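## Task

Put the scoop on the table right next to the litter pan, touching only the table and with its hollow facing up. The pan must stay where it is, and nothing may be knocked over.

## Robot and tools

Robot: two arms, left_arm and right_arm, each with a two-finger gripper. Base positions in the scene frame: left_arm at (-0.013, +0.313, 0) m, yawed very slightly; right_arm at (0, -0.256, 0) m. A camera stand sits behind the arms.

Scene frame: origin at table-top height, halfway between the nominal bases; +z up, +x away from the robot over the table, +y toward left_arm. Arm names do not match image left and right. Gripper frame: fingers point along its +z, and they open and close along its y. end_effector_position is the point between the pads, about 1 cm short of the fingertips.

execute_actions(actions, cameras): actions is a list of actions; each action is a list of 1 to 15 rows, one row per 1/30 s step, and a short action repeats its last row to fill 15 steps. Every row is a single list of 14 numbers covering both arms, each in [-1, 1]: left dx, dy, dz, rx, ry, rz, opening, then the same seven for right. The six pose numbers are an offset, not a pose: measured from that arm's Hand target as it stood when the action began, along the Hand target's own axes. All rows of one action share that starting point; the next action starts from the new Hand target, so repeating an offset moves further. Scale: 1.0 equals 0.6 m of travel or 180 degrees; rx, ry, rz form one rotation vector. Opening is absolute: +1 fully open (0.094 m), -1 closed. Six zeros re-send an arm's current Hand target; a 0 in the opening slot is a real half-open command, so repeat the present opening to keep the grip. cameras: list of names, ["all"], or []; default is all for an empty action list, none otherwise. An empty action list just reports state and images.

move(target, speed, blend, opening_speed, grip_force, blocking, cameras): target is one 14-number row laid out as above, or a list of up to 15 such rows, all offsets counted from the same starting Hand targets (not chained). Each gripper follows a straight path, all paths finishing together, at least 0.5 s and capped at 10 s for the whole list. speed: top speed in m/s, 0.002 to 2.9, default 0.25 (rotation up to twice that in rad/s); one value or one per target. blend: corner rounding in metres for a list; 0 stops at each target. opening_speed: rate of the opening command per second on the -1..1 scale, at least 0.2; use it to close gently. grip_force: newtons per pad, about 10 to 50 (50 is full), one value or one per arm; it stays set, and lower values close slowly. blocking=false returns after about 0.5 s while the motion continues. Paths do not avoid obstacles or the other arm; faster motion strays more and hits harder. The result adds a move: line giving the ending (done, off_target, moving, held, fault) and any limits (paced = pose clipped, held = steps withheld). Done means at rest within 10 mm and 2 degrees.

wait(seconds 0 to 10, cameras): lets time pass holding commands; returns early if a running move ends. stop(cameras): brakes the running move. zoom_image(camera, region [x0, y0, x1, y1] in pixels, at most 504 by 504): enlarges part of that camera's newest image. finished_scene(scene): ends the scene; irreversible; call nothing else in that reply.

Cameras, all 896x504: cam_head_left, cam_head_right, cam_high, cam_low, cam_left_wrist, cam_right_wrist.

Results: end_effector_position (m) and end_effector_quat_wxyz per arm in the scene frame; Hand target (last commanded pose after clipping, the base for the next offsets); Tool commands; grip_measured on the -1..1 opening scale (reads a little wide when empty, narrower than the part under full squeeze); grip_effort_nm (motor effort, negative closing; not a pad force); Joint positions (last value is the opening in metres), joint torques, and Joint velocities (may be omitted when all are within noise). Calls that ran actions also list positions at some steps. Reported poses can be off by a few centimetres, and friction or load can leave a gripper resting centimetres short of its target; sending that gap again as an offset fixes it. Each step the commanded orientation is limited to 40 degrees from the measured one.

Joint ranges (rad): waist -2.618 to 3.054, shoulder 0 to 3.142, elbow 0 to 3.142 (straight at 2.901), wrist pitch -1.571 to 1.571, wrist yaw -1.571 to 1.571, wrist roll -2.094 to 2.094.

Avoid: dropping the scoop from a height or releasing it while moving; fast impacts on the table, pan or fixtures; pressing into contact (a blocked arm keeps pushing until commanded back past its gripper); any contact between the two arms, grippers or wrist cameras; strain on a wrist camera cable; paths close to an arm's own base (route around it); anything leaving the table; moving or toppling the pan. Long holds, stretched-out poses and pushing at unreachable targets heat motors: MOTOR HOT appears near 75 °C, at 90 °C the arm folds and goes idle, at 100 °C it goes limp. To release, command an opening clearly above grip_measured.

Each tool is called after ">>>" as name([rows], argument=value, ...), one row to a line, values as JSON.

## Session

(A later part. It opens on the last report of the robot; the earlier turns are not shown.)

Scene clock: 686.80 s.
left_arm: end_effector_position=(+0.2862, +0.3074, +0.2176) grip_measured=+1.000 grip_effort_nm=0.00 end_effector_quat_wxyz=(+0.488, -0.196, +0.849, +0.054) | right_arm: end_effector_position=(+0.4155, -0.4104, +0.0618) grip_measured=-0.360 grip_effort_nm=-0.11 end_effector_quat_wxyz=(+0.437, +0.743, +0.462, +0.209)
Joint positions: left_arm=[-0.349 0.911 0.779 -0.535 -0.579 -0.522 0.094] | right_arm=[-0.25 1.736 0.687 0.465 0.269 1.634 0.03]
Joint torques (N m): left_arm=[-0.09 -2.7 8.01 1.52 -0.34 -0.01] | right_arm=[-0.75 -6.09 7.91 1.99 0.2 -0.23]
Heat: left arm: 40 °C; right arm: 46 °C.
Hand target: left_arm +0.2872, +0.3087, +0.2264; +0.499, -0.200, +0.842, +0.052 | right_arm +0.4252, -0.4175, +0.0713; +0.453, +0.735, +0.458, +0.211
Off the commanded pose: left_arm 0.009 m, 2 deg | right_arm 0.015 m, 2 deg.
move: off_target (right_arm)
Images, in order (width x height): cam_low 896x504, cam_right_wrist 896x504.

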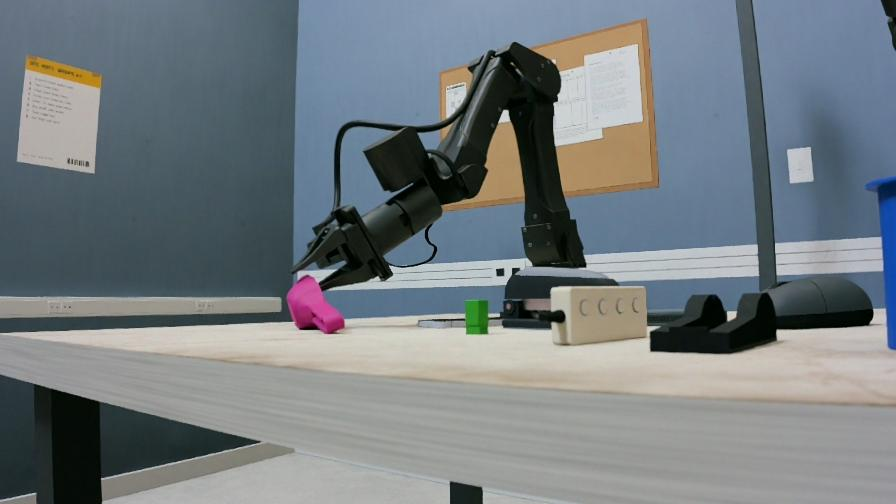

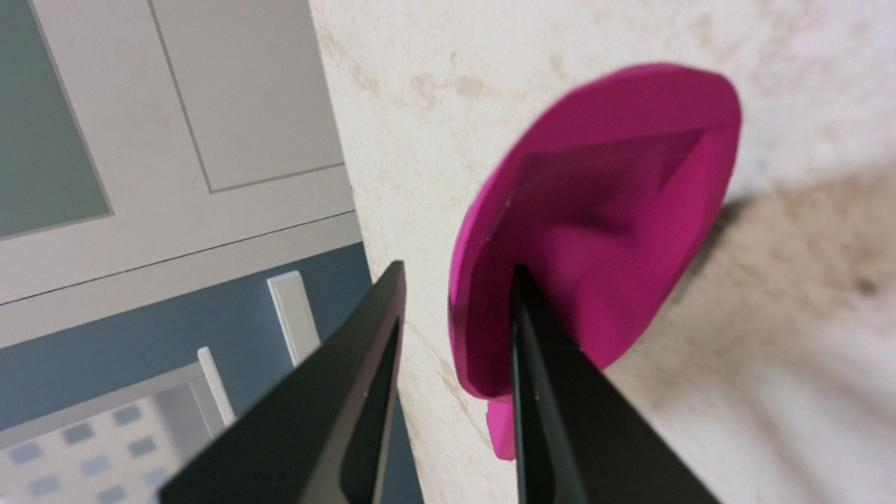

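>>> move(target=[0, 0, 0, 0, 0, 0, 1.0, 0, 0, 0, 0, 0, 0, -1.0], speed=0.05, grip_force=[50, 20], opening_speed=0.3, cameras=["cam_right_wrist", "cam_low"])

Scene clock: 698.83 s.
left_arm: end_effector_position=(+0.2862, +0.3074, +0.2176) grip_measured=+1.000 grip_effort_nm=0.00 end_effector_quat_wxyz=(+0.488, -0.196, +0.849, +0.054) | right_arm: end_effector_position=(+0.4158, -0.4103, +0.0620) grip_measured=-0.893 grip_effort_nm=-0.47 end_effector_quat_wxyz=(+0.437, +0.743, +0.462, +0.209)
Joint positions: left_arm=[-0.349 0.911 0.779 -0.535 -0.579 -0.522 0.094] | right_arm=[-0.25 1.736 0.687 0.466 0.268 1.634 0.005]
Joint torques (N m): left_arm=[-0.06 -2.56 7.95 1.5 -0.34 0] | right_arm=[-0.73 -6.11 7.92 1.97 0.19 -0.24]
Heat: left arm: 40 °C; right arm: 46 °C.
Hand target: left_arm +0.2872, +0.3087, +0.2264; +0.499, -0.200, +0.842, +0.052 | right_arm +0.4252, -0.4175, +0.0713; +0.453, +0.735, +0.458, +0.211
Off the commanded pose: left_arm 0.009 m, 2 deg | right_arm 0.015 m, 2 deg.
grip_force (N): 50, 20
move: off_target (right_arm)
Images, in order (width x height): cam_low 896x504, cam_right_wrist 896x504.

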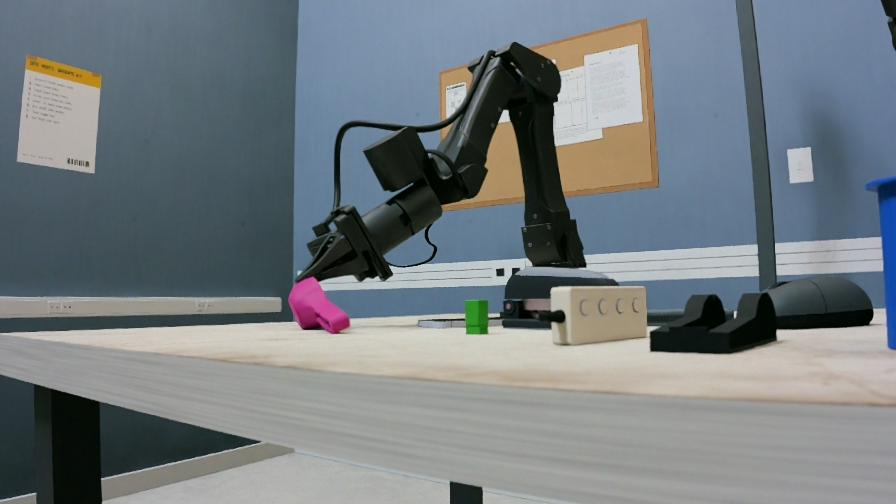

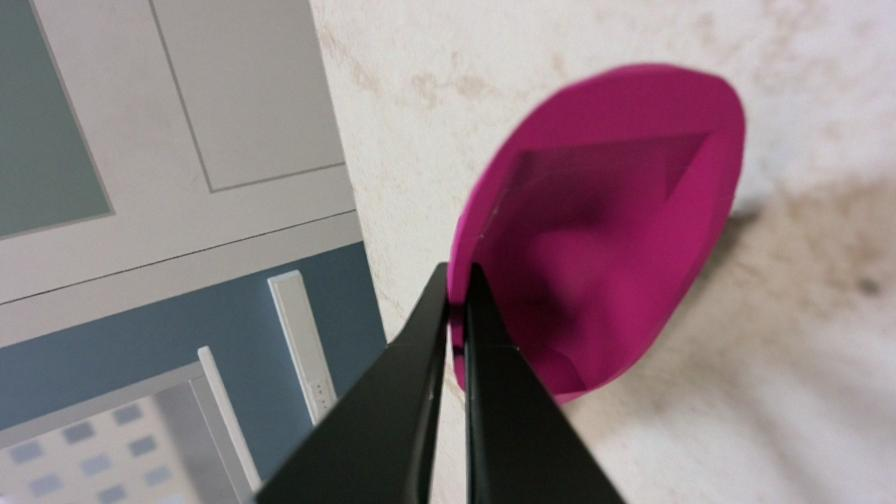

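>>> move(target=[0, 0, 0, 0, 0, 0, 1.0, -0.0175, 0.1432, -0.0833, 0, 0, 0, -1.0], speed=0.08, cameras=["cam_right_wrist", "cam_low", "cam_head_right"])

Scene clock: 783.03 s.
left_arm: end_effector_position=(+0.2862, +0.3074, +0.2176) grip_measured=+1.000 grip_effort_nm=0.00 end_effector_quat_wxyz=(+0.488, -0.196, +0.849, +0.054) | right_arm: end_effector_position=(+0.4193, -0.4111, +0.1383) grip_measured=-0.893 grip_effort_nm=-0.48 end_effector_quat_wxyz=(+0.423, +0.749, +0.471, +0.195)
Joint positions: left_arm=[-0.349 0.911 0.779 -0.535 -0.579 -0.522 0.094] | right_arm=[-0.25 1.556 0.904 0.025 0.267 1.631 0.005]
Joint torques (N m): left_arm=[-0.1 -2.62 8.01 1.51 -0.32 -0.01] | right_arm=[-0.68 -10.41 9.39 1.81 0.2 -0.2]
Heat: left arm: 40 °C; right arm: 46 °C.
Hand target: left_arm +0.2872, +0.3087, +0.2264; +0.499, -0.200, +0.842, +0.052 | right_arm +0.4252, -0.4176, +0.1713; +0.453, +0.735, +0.458, +0.211
Off the commanded pose: left_arm 0.009 m, 2 deg | right_arm 0.034 m, 4 deg.
grip_force (N): 50, 20
move: off_target (right_arm)
Images, in order (width x height): cam_head_right 896x504, cam_low 896x504, cam_right_wrist 896x504.

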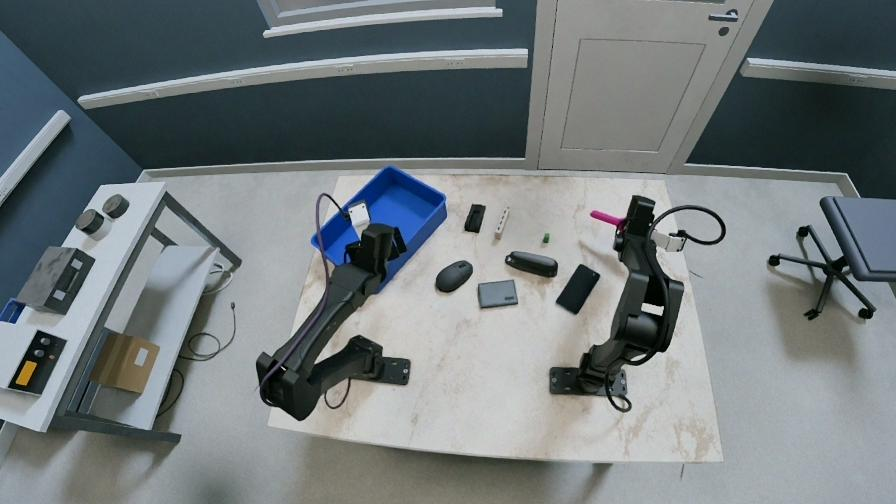

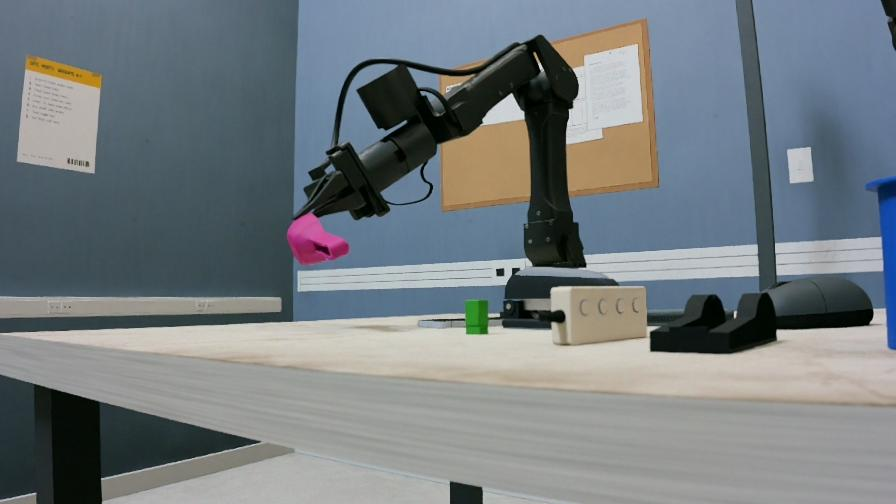

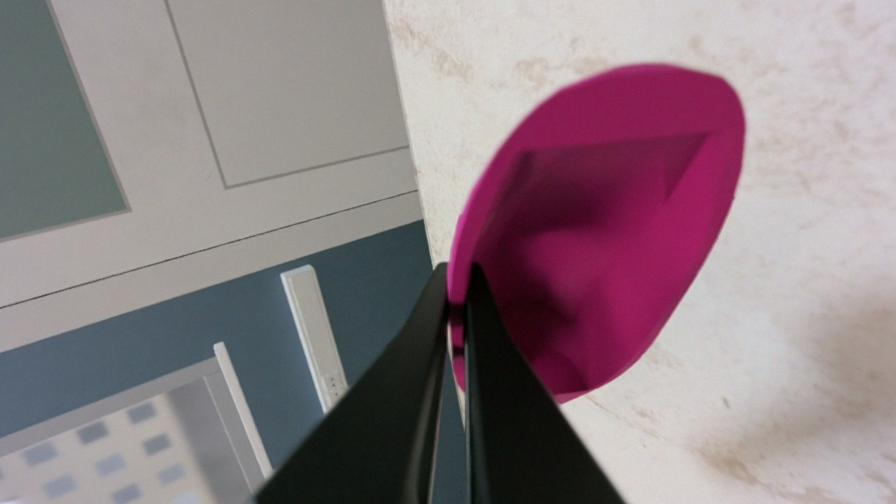

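>>> execute_actions(actions=[], cameras=["cam_high", "cam_low", "cam_right_wrist", "cam_head_left"])

Scene clock: 813.93 s.
left_arm: end_effector_position=(+0.2862, +0.3074, +0.2176) grip_measured=+1.000 grip_effort_nm=-0.01 end_effector_quat_wxyz=(+0.488, -0.196, +0.849, +0.054) | right_arm: end_effector_position=(+0.4193, -0.4111, +0.1382) grip_measured=-0.893 grip_effort_nm=-0.48 end_effector_quat_wxyz=(+0.423, +0.749, +0.471, +0.195)
Joint positions: left_arm=[-0.349 0.911 0.779 -0.535 -0.579 -0.522 0.094] | right_arm=[-0.25 1.556 0.904 0.025 0.267 1.631 0.005]
Joint velocities: within noise
Joint torques (N m): left_arm=[-0.09 -2.56 7.87 1.53 -0.35 -0.02] | right_arm=[-0.7 -10.37 9.42 1.8 0.22 -0.2]
Heat: left arm: 40 °C; right arm: 47 °C.
Hand target: left_arm +0.2872, +0.3087, +0.2264; +0.499, -0.200, +0.842, +0.052 | right_arm +0.4252, -0.4176, +0.1713; +0.453, +0.735, +0.458, +0.211
Tool commands: left_gripper/opening=+1.0 right_gripper/opening=-1.0
Off the commanded pose: left_arm 0.009 m, 2 deg | right_arm 0.034 m, 4 deg.
grip_force (N): 50, 20
Images, in order (width x height): cam_head_left 896x504, cam_high 896x504, cam_low 896x504, cam_right_wrist 896x504.

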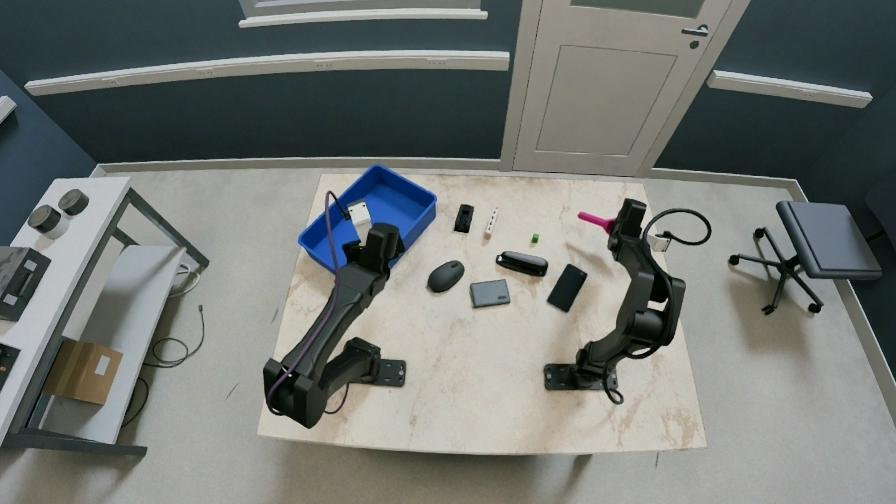

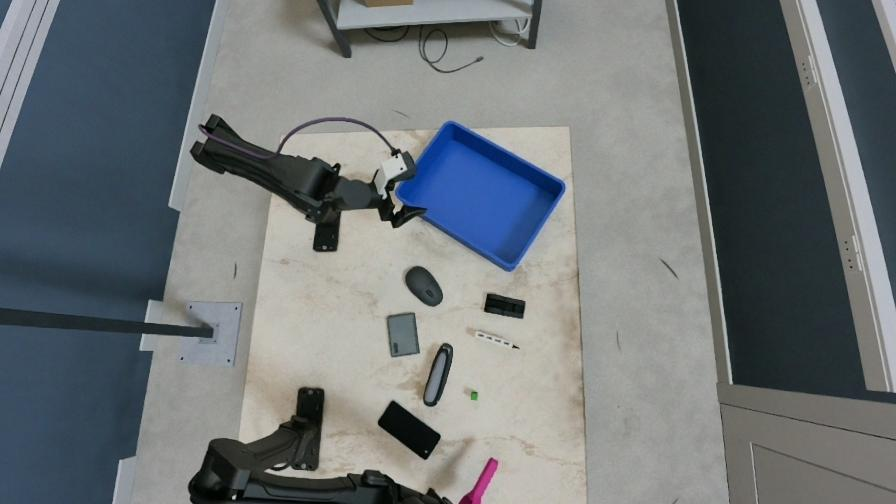

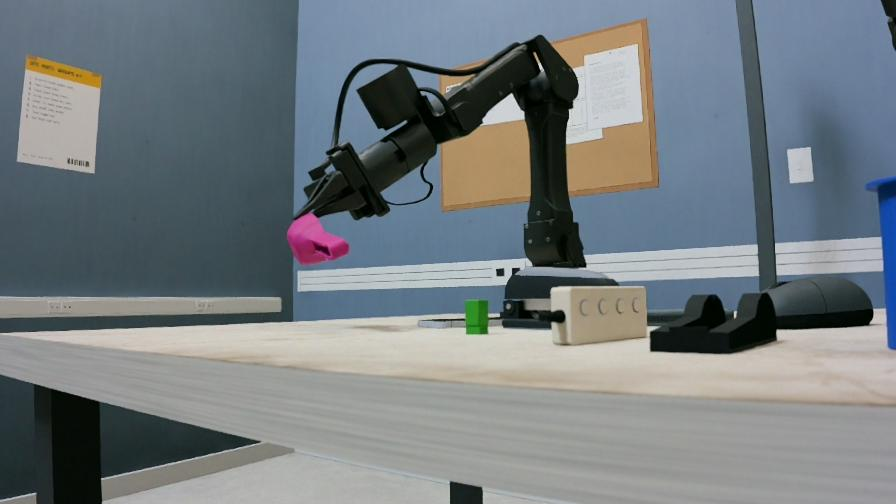

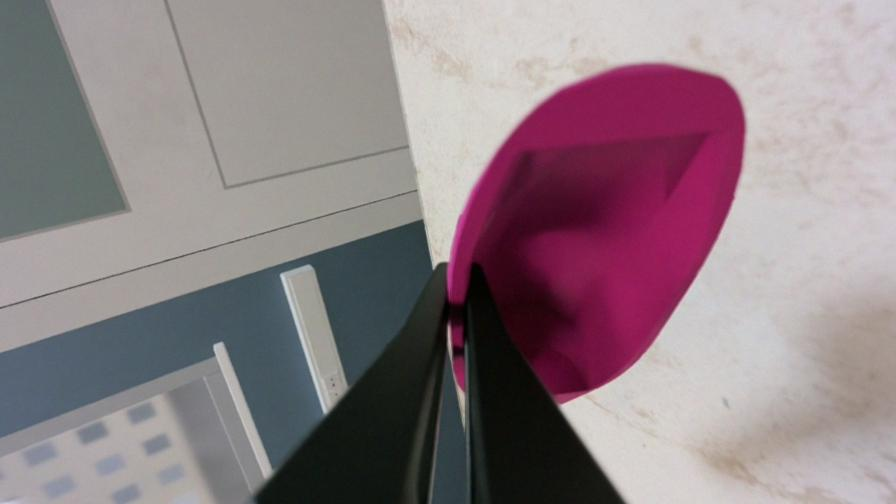

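>>> move(target=[-0.0725, 0.2842, -0.1063, 0, 0, 0, 1.0, 0.2481, -0.0155, -0.3075, 0, 0.2896, -0.6125, -1.0], speed=0.3, cameras=["cam_high", "cam_low", "cam_right_wrist"])

Scene clock: 982.63 s.
left_arm: end_effector_position=(+0.1861, +0.4593, +0.2627) grip_measured=+1.000 grip_effort_nm=0.00 end_effector_quat_wxyz=(+0.487, -0.212, +0.846, +0.047) | right_arm: end_effector_position=(+0.3513, -0.2019, +0.2297) grip_measured=-0.893 grip_effort_nm=-0.48 end_effector_quat_wxyz=(+0.198, -0.079, +0.977, +0.021)
Joint positions: left_arm=[1.048 0.74 0.926 -0.86 0.581 0.265 0.094] | right_arm=[0.139 1.563 1.636 -1.243 -0.019 -0.018 0.005]
Joint torques (N m): left_arm=[0.77 0.14 9.69 1.37 0.39 0.09] | right_arm=[0.43 -5.44 9.36 1.11 0.1 -0.11]
Heat: left arm: 40 °C; right arm: 46 °C.
Hand target: left_arm +0.1870, +0.4586, +0.2767; +0.499, -0.200, +0.842, +0.052 | right_arm +0.3599, -0.2002, +0.2400; +0.216, -0.084, +0.973, +0.019
Off the commanded pose: left_arm 0.014 m, 2 deg | right_arm 0.014 m, 2 deg.
grip_force (N): 50, 20
move: off_target (left_arm, right_arm)
Images, in order (width x height): cam_high 896x504, cam_low 896x504, cam_right_wrist 896x504.

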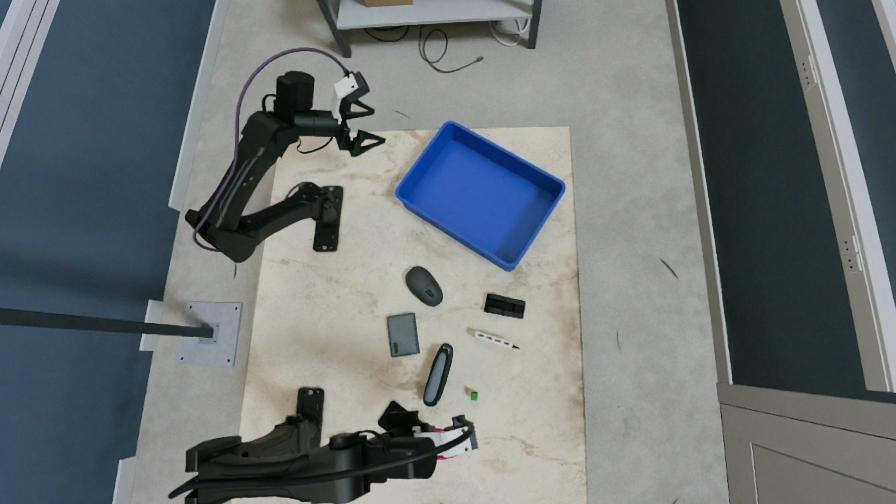

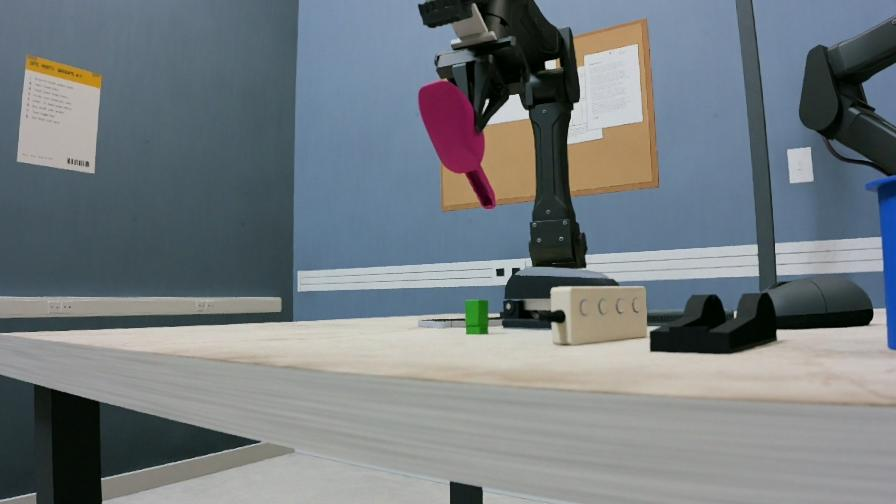

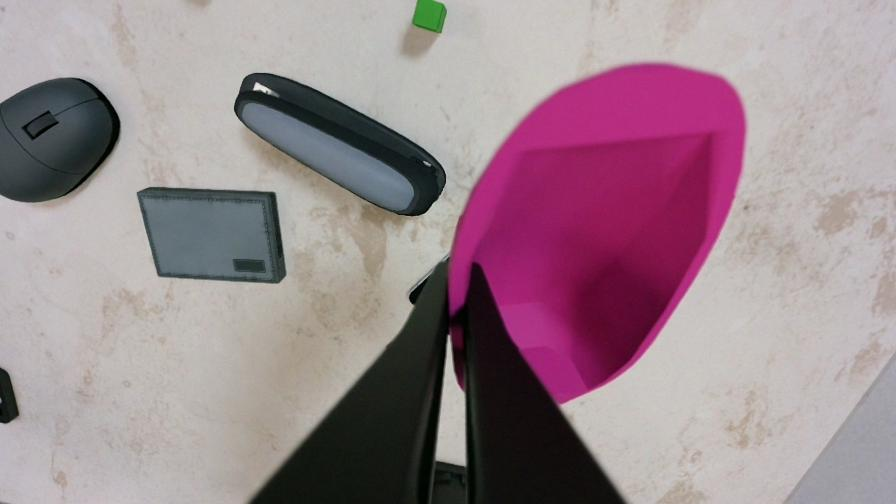

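>>> move([
  [0,0,0,0,0,0,1.0, 0.16, 0.5824, -0.001, -0.1212, -0.02, -0.7241, -1.0],
  [0,0,0,0,0,0,1.0, 0.1433, 0.6987, 0.1815, -0.1212, -0.02, -0.7241, -1.0],
], speed=[0.35, 0.2], blend=[0.04, 0], cameras=["cam_high", "cam_low", "cam_right_wrist", "cam_head_left"])

Scene clock: 1042.00 s.
left_arm: end_effector_position=(+0.1861, +0.4591, +0.2627) grip_measured=+1.000 grip_effort_nm=0.00 end_effector_quat_wxyz=(+0.487, -0.211, +0.846, +0.047) | right_arm: end_effector_position=(+0.2553, +0.2026, +0.1041) grip_measured=-0.893 grip_effort_nm=-0.48 end_effector_quat_wxyz=(-0.111, +0.942, -0.314, +0.039)
Joint positions: left_arm=[1.048 0.74 0.926 -0.86 0.582 0.266 0.094] | right_arm=[1.073 2.44 2.435 -1.332 0.037 -1.43 0.005]
Joint torques (N m): left_arm=[0.75 0.24 9.59 1.41 0.39 0.1] | right_arm=[0.17 -11.84 8.91 0.67 -0.02 -0.1]
Heat: left arm: 41 °C; right arm: 45 °C.
Hand target: left_arm +0.1870, +0.4586, +0.2766; +0.499, -0.200, +0.842, +0.053 | right_arm +0.2560, +0.2075, +0.1055; -0.116, +0.943, -0.310, +0.038
Off the commanded pose: left_arm 0.014 m, 2 deg | right_arm 0.005 m, 1 deg.
grip_force (N): 50, 20
move: off_target (left_arm)
Images, in order (width x height): cam_head_left 896x504, cam_high 896x504, cam_low 896x504, cam_right_wrist 896x504.

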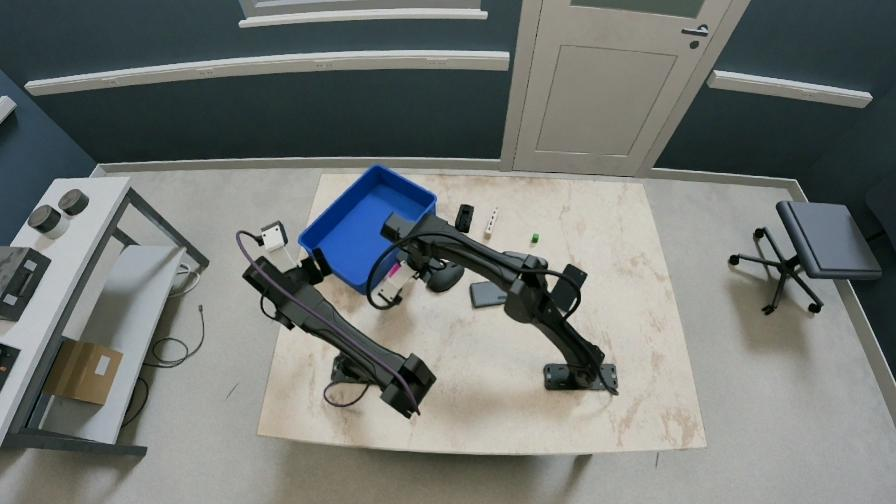

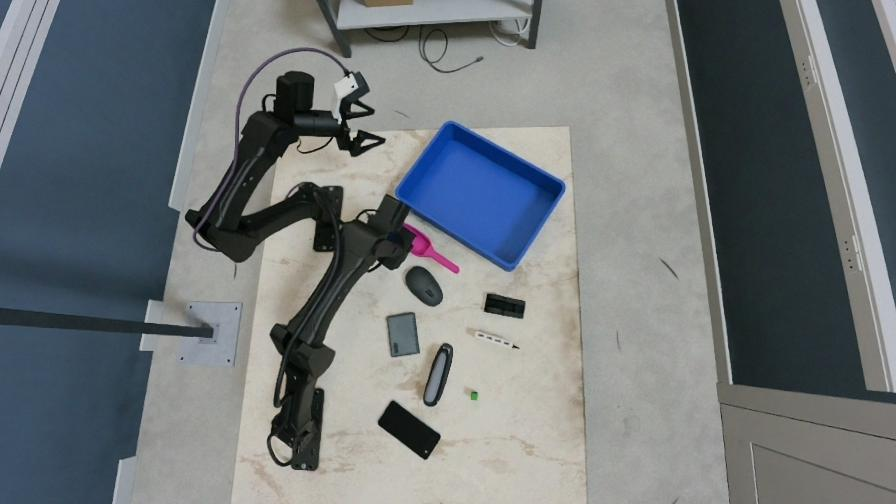

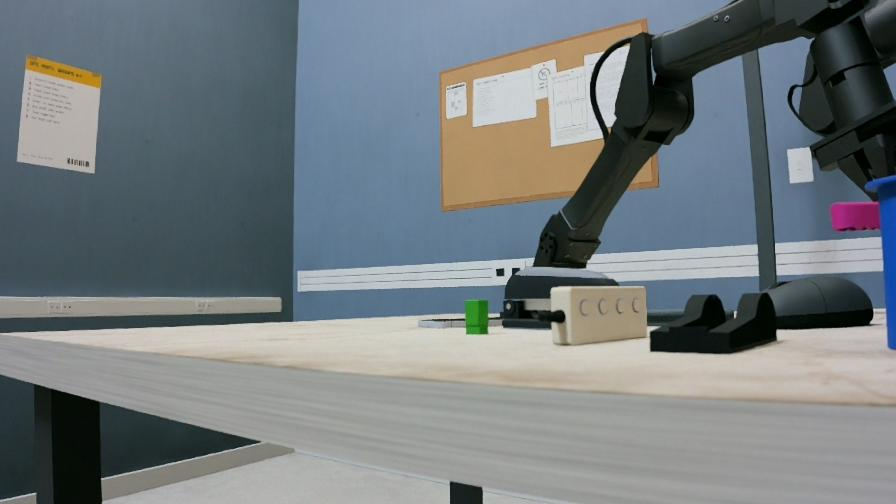

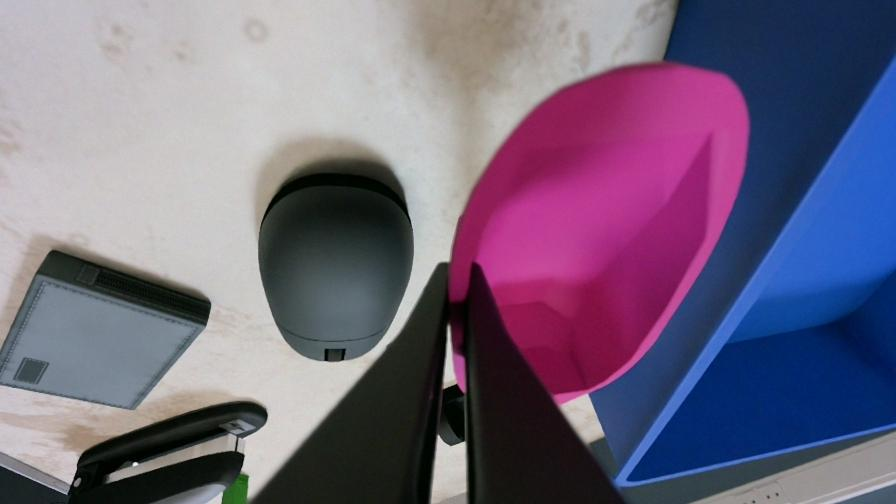

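>>> zoom_image(camera="cam_low", region=[720, 120, 896, 360])

>>> zoom_image(camera="cam_high", region=[360, 170, 540, 320])

>>> zoom_image(camera="cam_head_left", region=[300, 190, 500, 330])

Scaled by 2.100.

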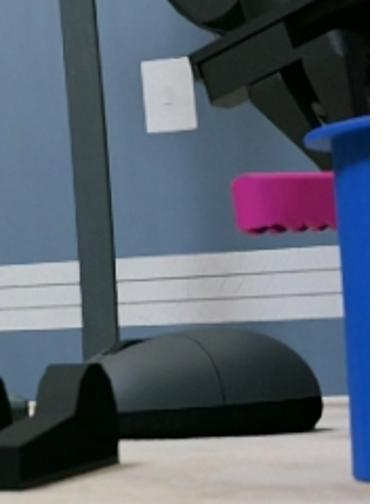

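Scaled by 2.800.

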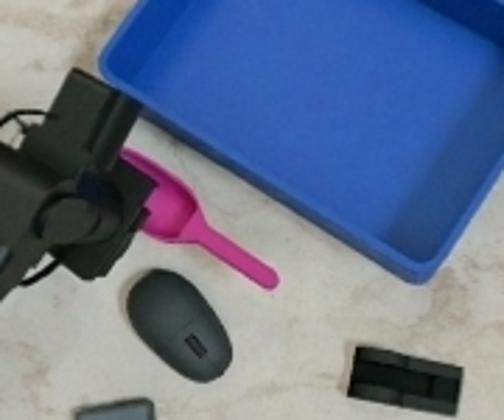

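Scaled by 2.520.

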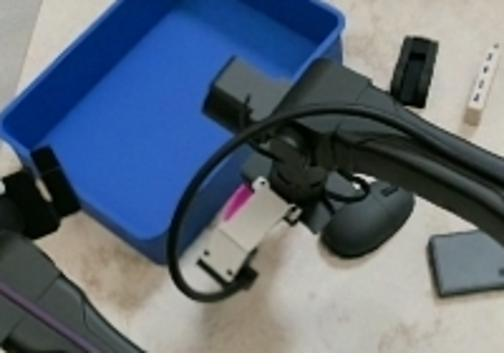

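>>> move(target=[0,0,0,0,0,0,1.0, 0, 0.002, 0.0768, 0, 0, 0, -1.0], speed=0.08, cameras=["cam_low", "cam_right_wrist"])

Scene clock: 1101.10 s.
left_arm: end_effector_position=(+0.1861, +0.4591, +0.2627) grip_measured=+1.000 grip_effort_nm=0.00 end_effector_quat_wxyz=(+0.487, -0.211, +0.846, +0.047) | right_arm: end_effector_position=(+0.2603, +0.2119, +0.0671) grip_measured=-0.893 grip_effort_nm=-0.48 end_effector_quat_wxyz=(-0.115, +0.942, -0.312, +0.040)
Joint positions: left_arm=[1.048 0.74 0.926 -0.86 0.582 0.266 0.094] | right_arm=[1.073 2.458 2.318 -1.19 0.037 -1.433 0.005]
Joint torques (N m): left_arm=[0.7 0.25 9.72 1.38 0.41 0.12] | right_arm=[-0.13 -12.05 6.6 0.92 -0.03 -0.1]
Heat: left arm: 41 °C; right arm: 43 °C.
Hand target: left_arm +0.1870, +0.4586, +0.2766; +0.499, -0.200, +0.842, +0.053 | right_arm +0.2619, +0.2156, +0.0605; -0.116, +0.943, -0.310, +0.038
Off the commanded pose: left_arm 0.014 m, 2 deg | right_arm 0.008 m, 0 deg.
grip_force (N): 50, 20
move: off_target (left_arm)
Images, in order (width x height): cam_low 896x504, cam_right_wrist 896x504.

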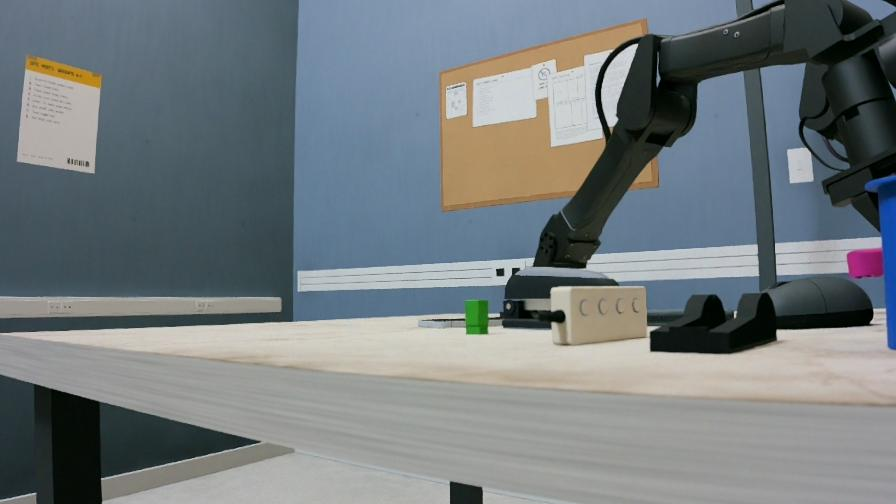

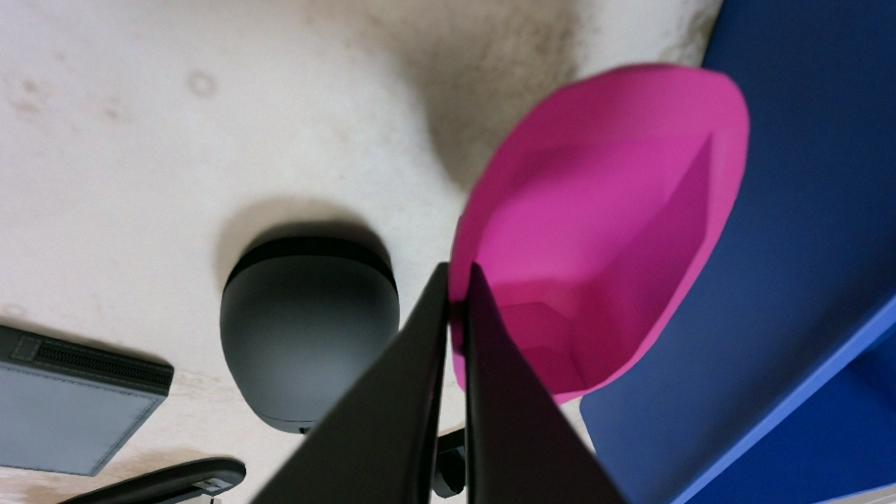

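>>> move(target=[0,0,0,0,0,0,1.0, 0, -0.016, 0.0393, 0, 0, 0, -1.0], speed=0.06, cameras=["cam_low", "cam_right_wrist"])

Scene clock: 1126.50 s.
left_arm: end_effector_position=(+0.1861, +0.4591, +0.2627) grip_measured=+1.000 grip_effort_nm=0.00 end_effector_quat_wxyz=(+0.487, -0.211, +0.846, +0.047) | right_arm: end_effector_position=(+0.2654, +0.2211, +0.0397) grip_measured=-0.893 grip_effort_nm=-0.48 end_effector_quat_wxyz=(-0.106, +0.944, -0.311, +0.038)
Joint positions: left_arm=[1.048 0.74 0.926 -0.86 0.582 0.266 0.094] | right_arm=[1.073 2.55 2.382 -1.181 0.037 -1.437 0.005]
Joint torques (N m): left_arm=[0.73 0.17 9.7 1.41 0.39 0.11] | right_arm=[-0.54 -12.22 9.06 0.81 -0.04 -0.11]
Heat: left arm: 41 °C; right arm: 42 °C.
Hand target: left_arm +0.1870, +0.4586, +0.2766; +0.499, -0.200, +0.842, +0.053 | right_arm +0.2708, +0.2276, +0.0398; -0.116, +0.943, -0.310, +0.038
Off the commanded pose: left_arm 0.014 m, 2 deg | right_arm 0.009 m, 1 deg.
grip_force (N): 50, 20
move: off_target (left_arm)
Images, in order (width x height): cam_low 896x504, cam_right_wrist 896x504.

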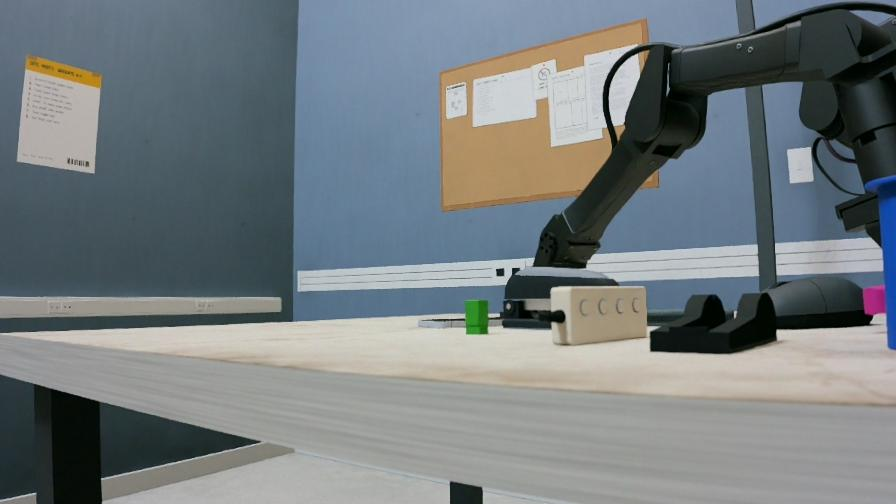

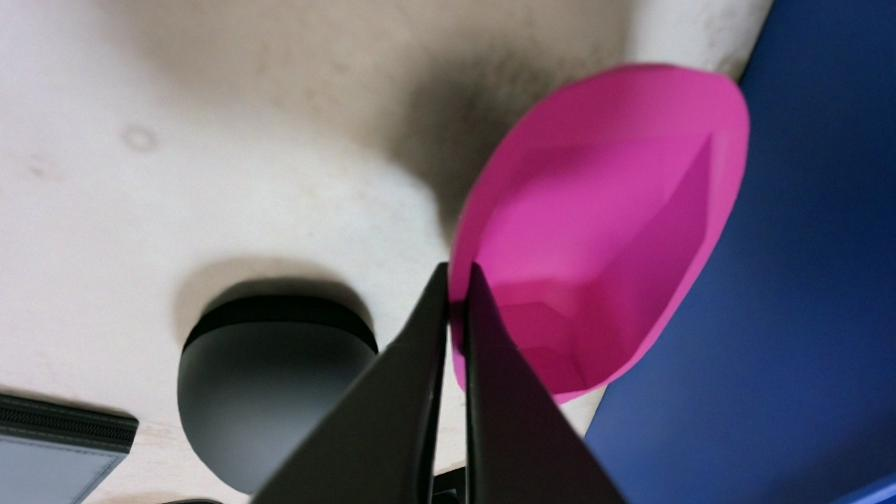

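>>> move(target=[0,0,0,0,0,0,1.0, 0, 0.004, 0.0162, 0, 0, 0, -1.0], speed=0.04, cameras=["cam_right_wrist", "cam_low"])

Scene clock: 1133.47 s.
left_arm: end_effector_position=(+0.1861, +0.4591, +0.2627) grip_measured=+1.000 grip_effort_nm=0.00 end_effector_quat_wxyz=(+0.487, -0.211, +0.846, +0.047) | right_arm: end_effector_position=(+0.2681, +0.2261, +0.0384) grip_measured=-0.893 grip_effort_nm=-0.48 end_effector_quat_wxyz=(-0.117, +0.943, -0.310, +0.040)
Joint positions: left_arm=[1.048 0.74 0.926 -0.86 0.582 0.266 0.094] | right_arm=[1.073 2.55 2.372 -1.148 0.037 -1.437 0.005]
Joint torques (N m): left_arm=[0.66 0.16 9.68 1.4 0.38 0.13] | right_arm=[-0.55 -12.51 6.34 0.94 -0.04 -0.1]
Heat: left arm: 41 °C; right arm: 43 °C.
Hand target: left_arm +0.1870, +0.4586, +0.2766; +0.499, -0.200, +0.842, +0.053 | right_arm +0.2708, +0.2277, +0.0299; -0.116, +0.943, -0.309, +0.038
Off the commanded pose: left_arm 0.014 m, 2 deg | right_arm 0.009 m, 0 deg.
grip_force (N): 50, 20
move: off_target (left_arm)
Images, in order (width x height): cam_low 896x504, cam_right_wrist 896x504.

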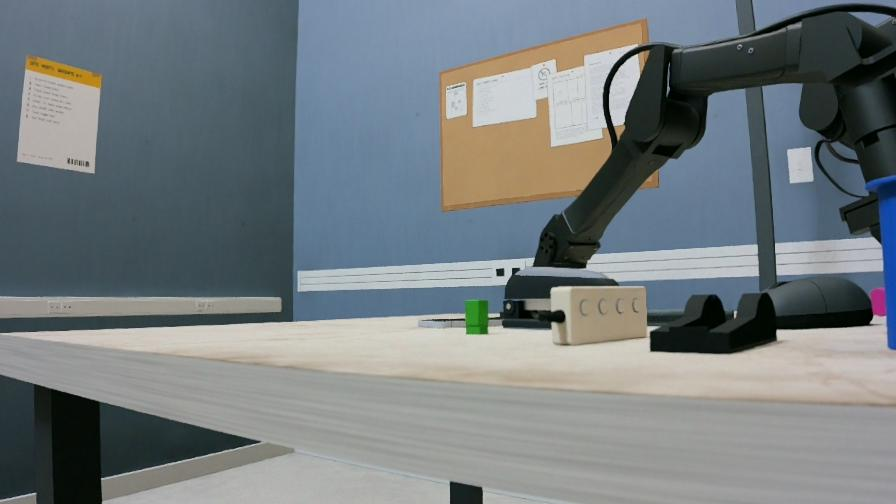

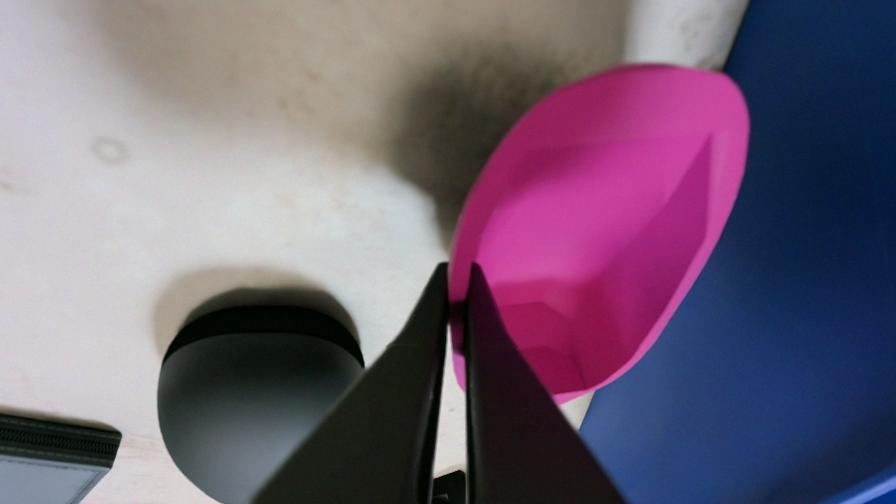

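>>> move(target=[0,0,0,0,0,0,1.0, 0, 0.0097, 0.018, 0, 0, 0, -1.0], speed=0.04, cameras=["cam_right_wrist", "cam_low"])

Scene clock: 1141.80 s.
left_arm: end_effector_position=(+0.1861, +0.4591, +0.2627) grip_measured=+1.000 grip_effort_nm=0.00 end_effector_quat_wxyz=(+0.487, -0.211, +0.846, +0.047) | right_arm: end_effector_position=(+0.2725, +0.2313, +0.0280) grip_measured=-0.893 grip_effort_nm=-0.48 end_effector_quat_wxyz=(-0.129, +0.941, -0.310, +0.047)
Joint positions: left_arm=[1.048 0.74 0.926 -0.86 0.582 0.266 0.094] | right_arm=[1.073 2.548 2.32 -1.071 0.045 -1.438 0.005]
Joint torques (N m): left_arm=[0.65 0.27 9.63 1.39 0.39 0.1] | right_arm=[-0.42 -14.04 3.96 0.82 -0.13 -0.07]
Heat: left arm: 41 °C; right arm: 43 °C.
Hand target: left_arm +0.1870, +0.4586, +0.2766; +0.499, -0.200, +0.842, +0.053 | right_arm +0.2690, +0.2253, +0.0181; -0.116, +0.943, -0.309, +0.038
Off the commanded pose: left_arm 0.014 m, 2 deg | right_arm 0.012 m, 2 deg.
grip_force (N): 50, 20
move: off_target (left_arm, right_arm)
Images, in order (width x height): cam_low 896x504, cam_right_wrist 896x504.

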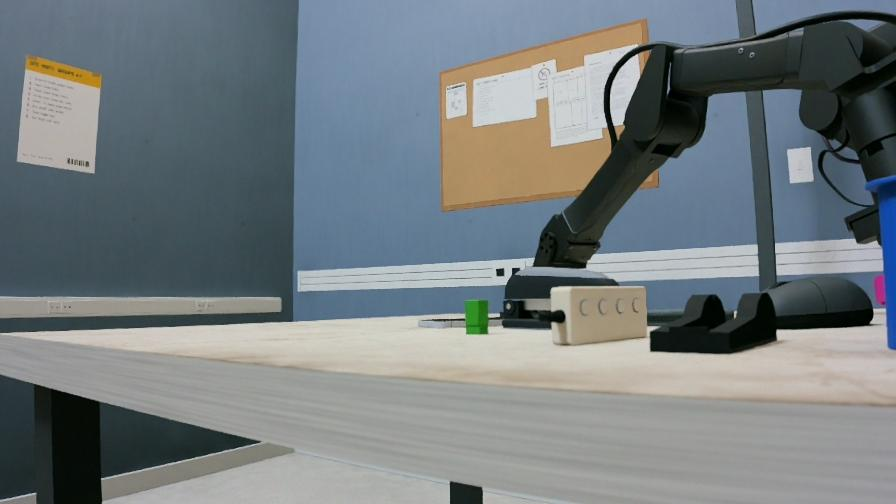

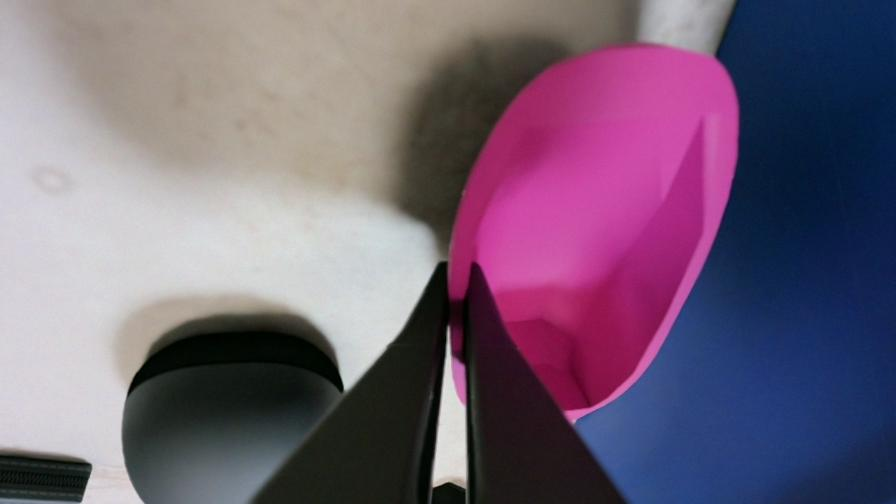

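>>> move([
  [0,0,0,0,0,0,1.0, -0.0013, -0.0152, -0.0132, 0, 0, 0, -1.0],
  [0,0,0,0,0,0,1.0, -0.0013, -0.0152, -0.0132, 0, 0, 0, -0.6],
  [0,0,0,0,0,0,1.0, -0.0013, -0.0152, -0.18, 0, 0, 0, -0.6],
], speed=[0.05, 0.05, 0.1], cameras=["cam_right_wrist", "cam_low", "cam_high", "cam_head_left"])

Scene clock: 1177.73 s.
left_arm: end_effector_position=(+0.1861, +0.4591, +0.2627) grip_measured=+1.000 grip_effort_nm=0.00 end_effector_quat_wxyz=(+0.487, -0.211, +0.846, +0.047) | right_arm: end_effector_position=(+0.2600, +0.2082, +0.1319) grip_measured=-0.602 grip_effort_nm=0.11 end_effector_quat_wxyz=(-0.123, +0.942, -0.310, +0.046)
Joint positions: left_arm=[1.048 0.74 0.926 -0.86 0.582 0.266 0.094] | right_arm=[1.073 2.57 2.792 -1.534 0.045 -1.438 0.019]
Joint torques (N m): left_arm=[0.72 0.21 9.66 1.39 0.39 0.11] | right_arm=[0.18 -11 8.09 0.68 -0.11 -0.01]
Heat: left arm: 40 °C; right arm: 43 °C.
Hand target: left_arm +0.1870, +0.4586, +0.2766; +0.499, -0.200, +0.842, +0.053 | right_arm +0.2582, +0.2117, +0.1249; -0.116, +0.943, -0.310, +0.038
Off the commanded pose: left_arm 0.014 m, 2 deg | right_arm 0.008 m, 1 deg.
grip_force (N): 50, 20
move: off_target (left_arm)
Images, in order (width x height): cam_head_left 896x504, cam_high 896x504, cam_low 896x504, cam_right_wrist 896x504.

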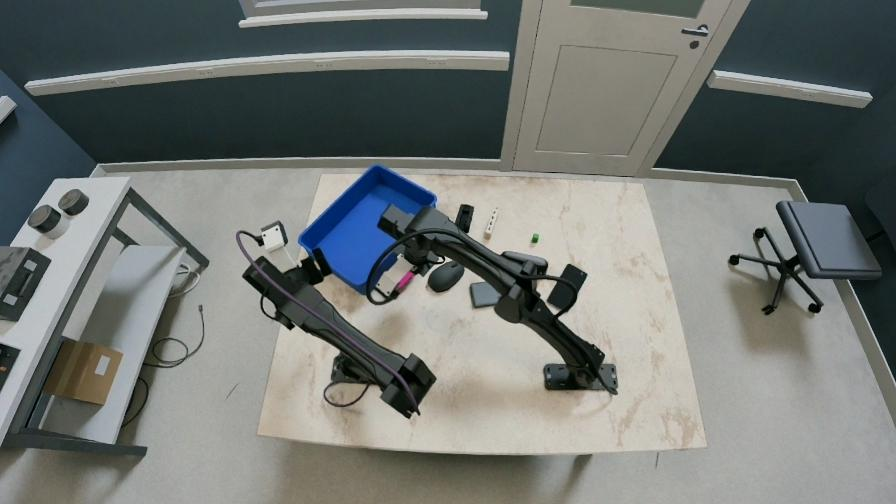

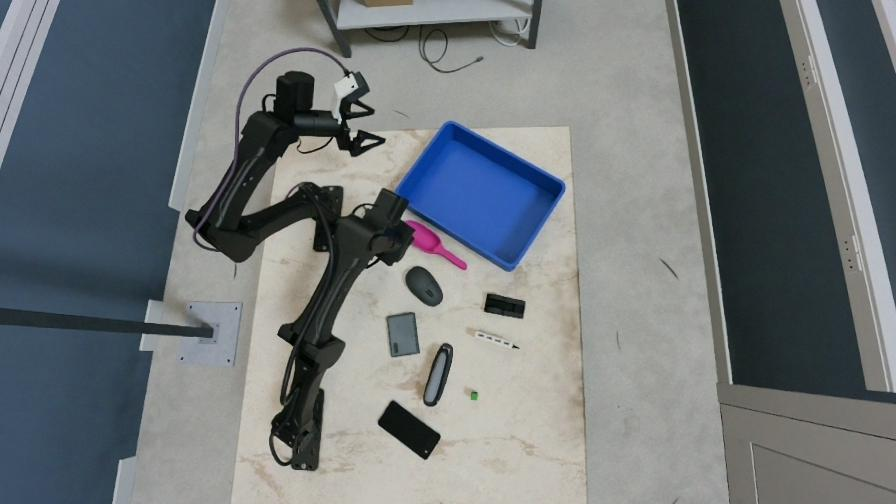

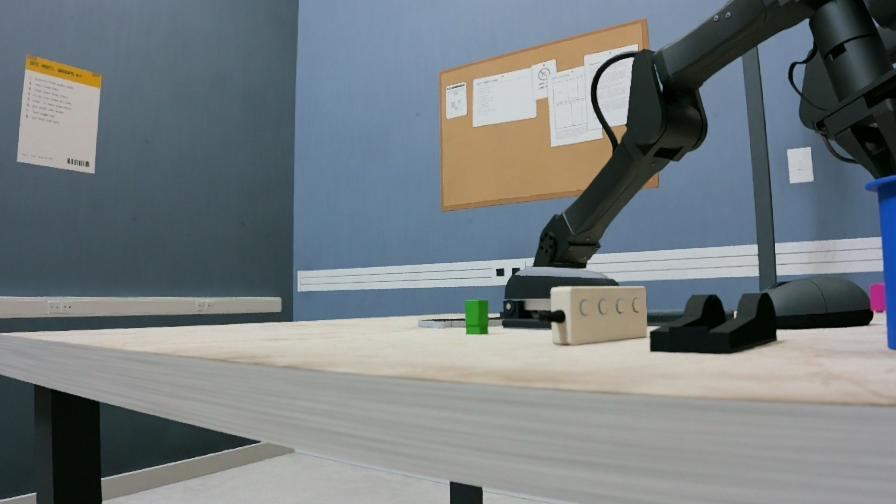

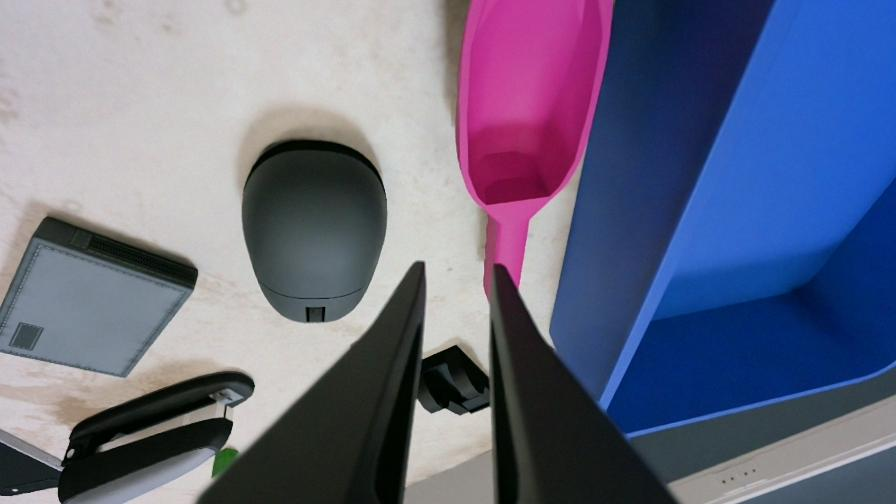

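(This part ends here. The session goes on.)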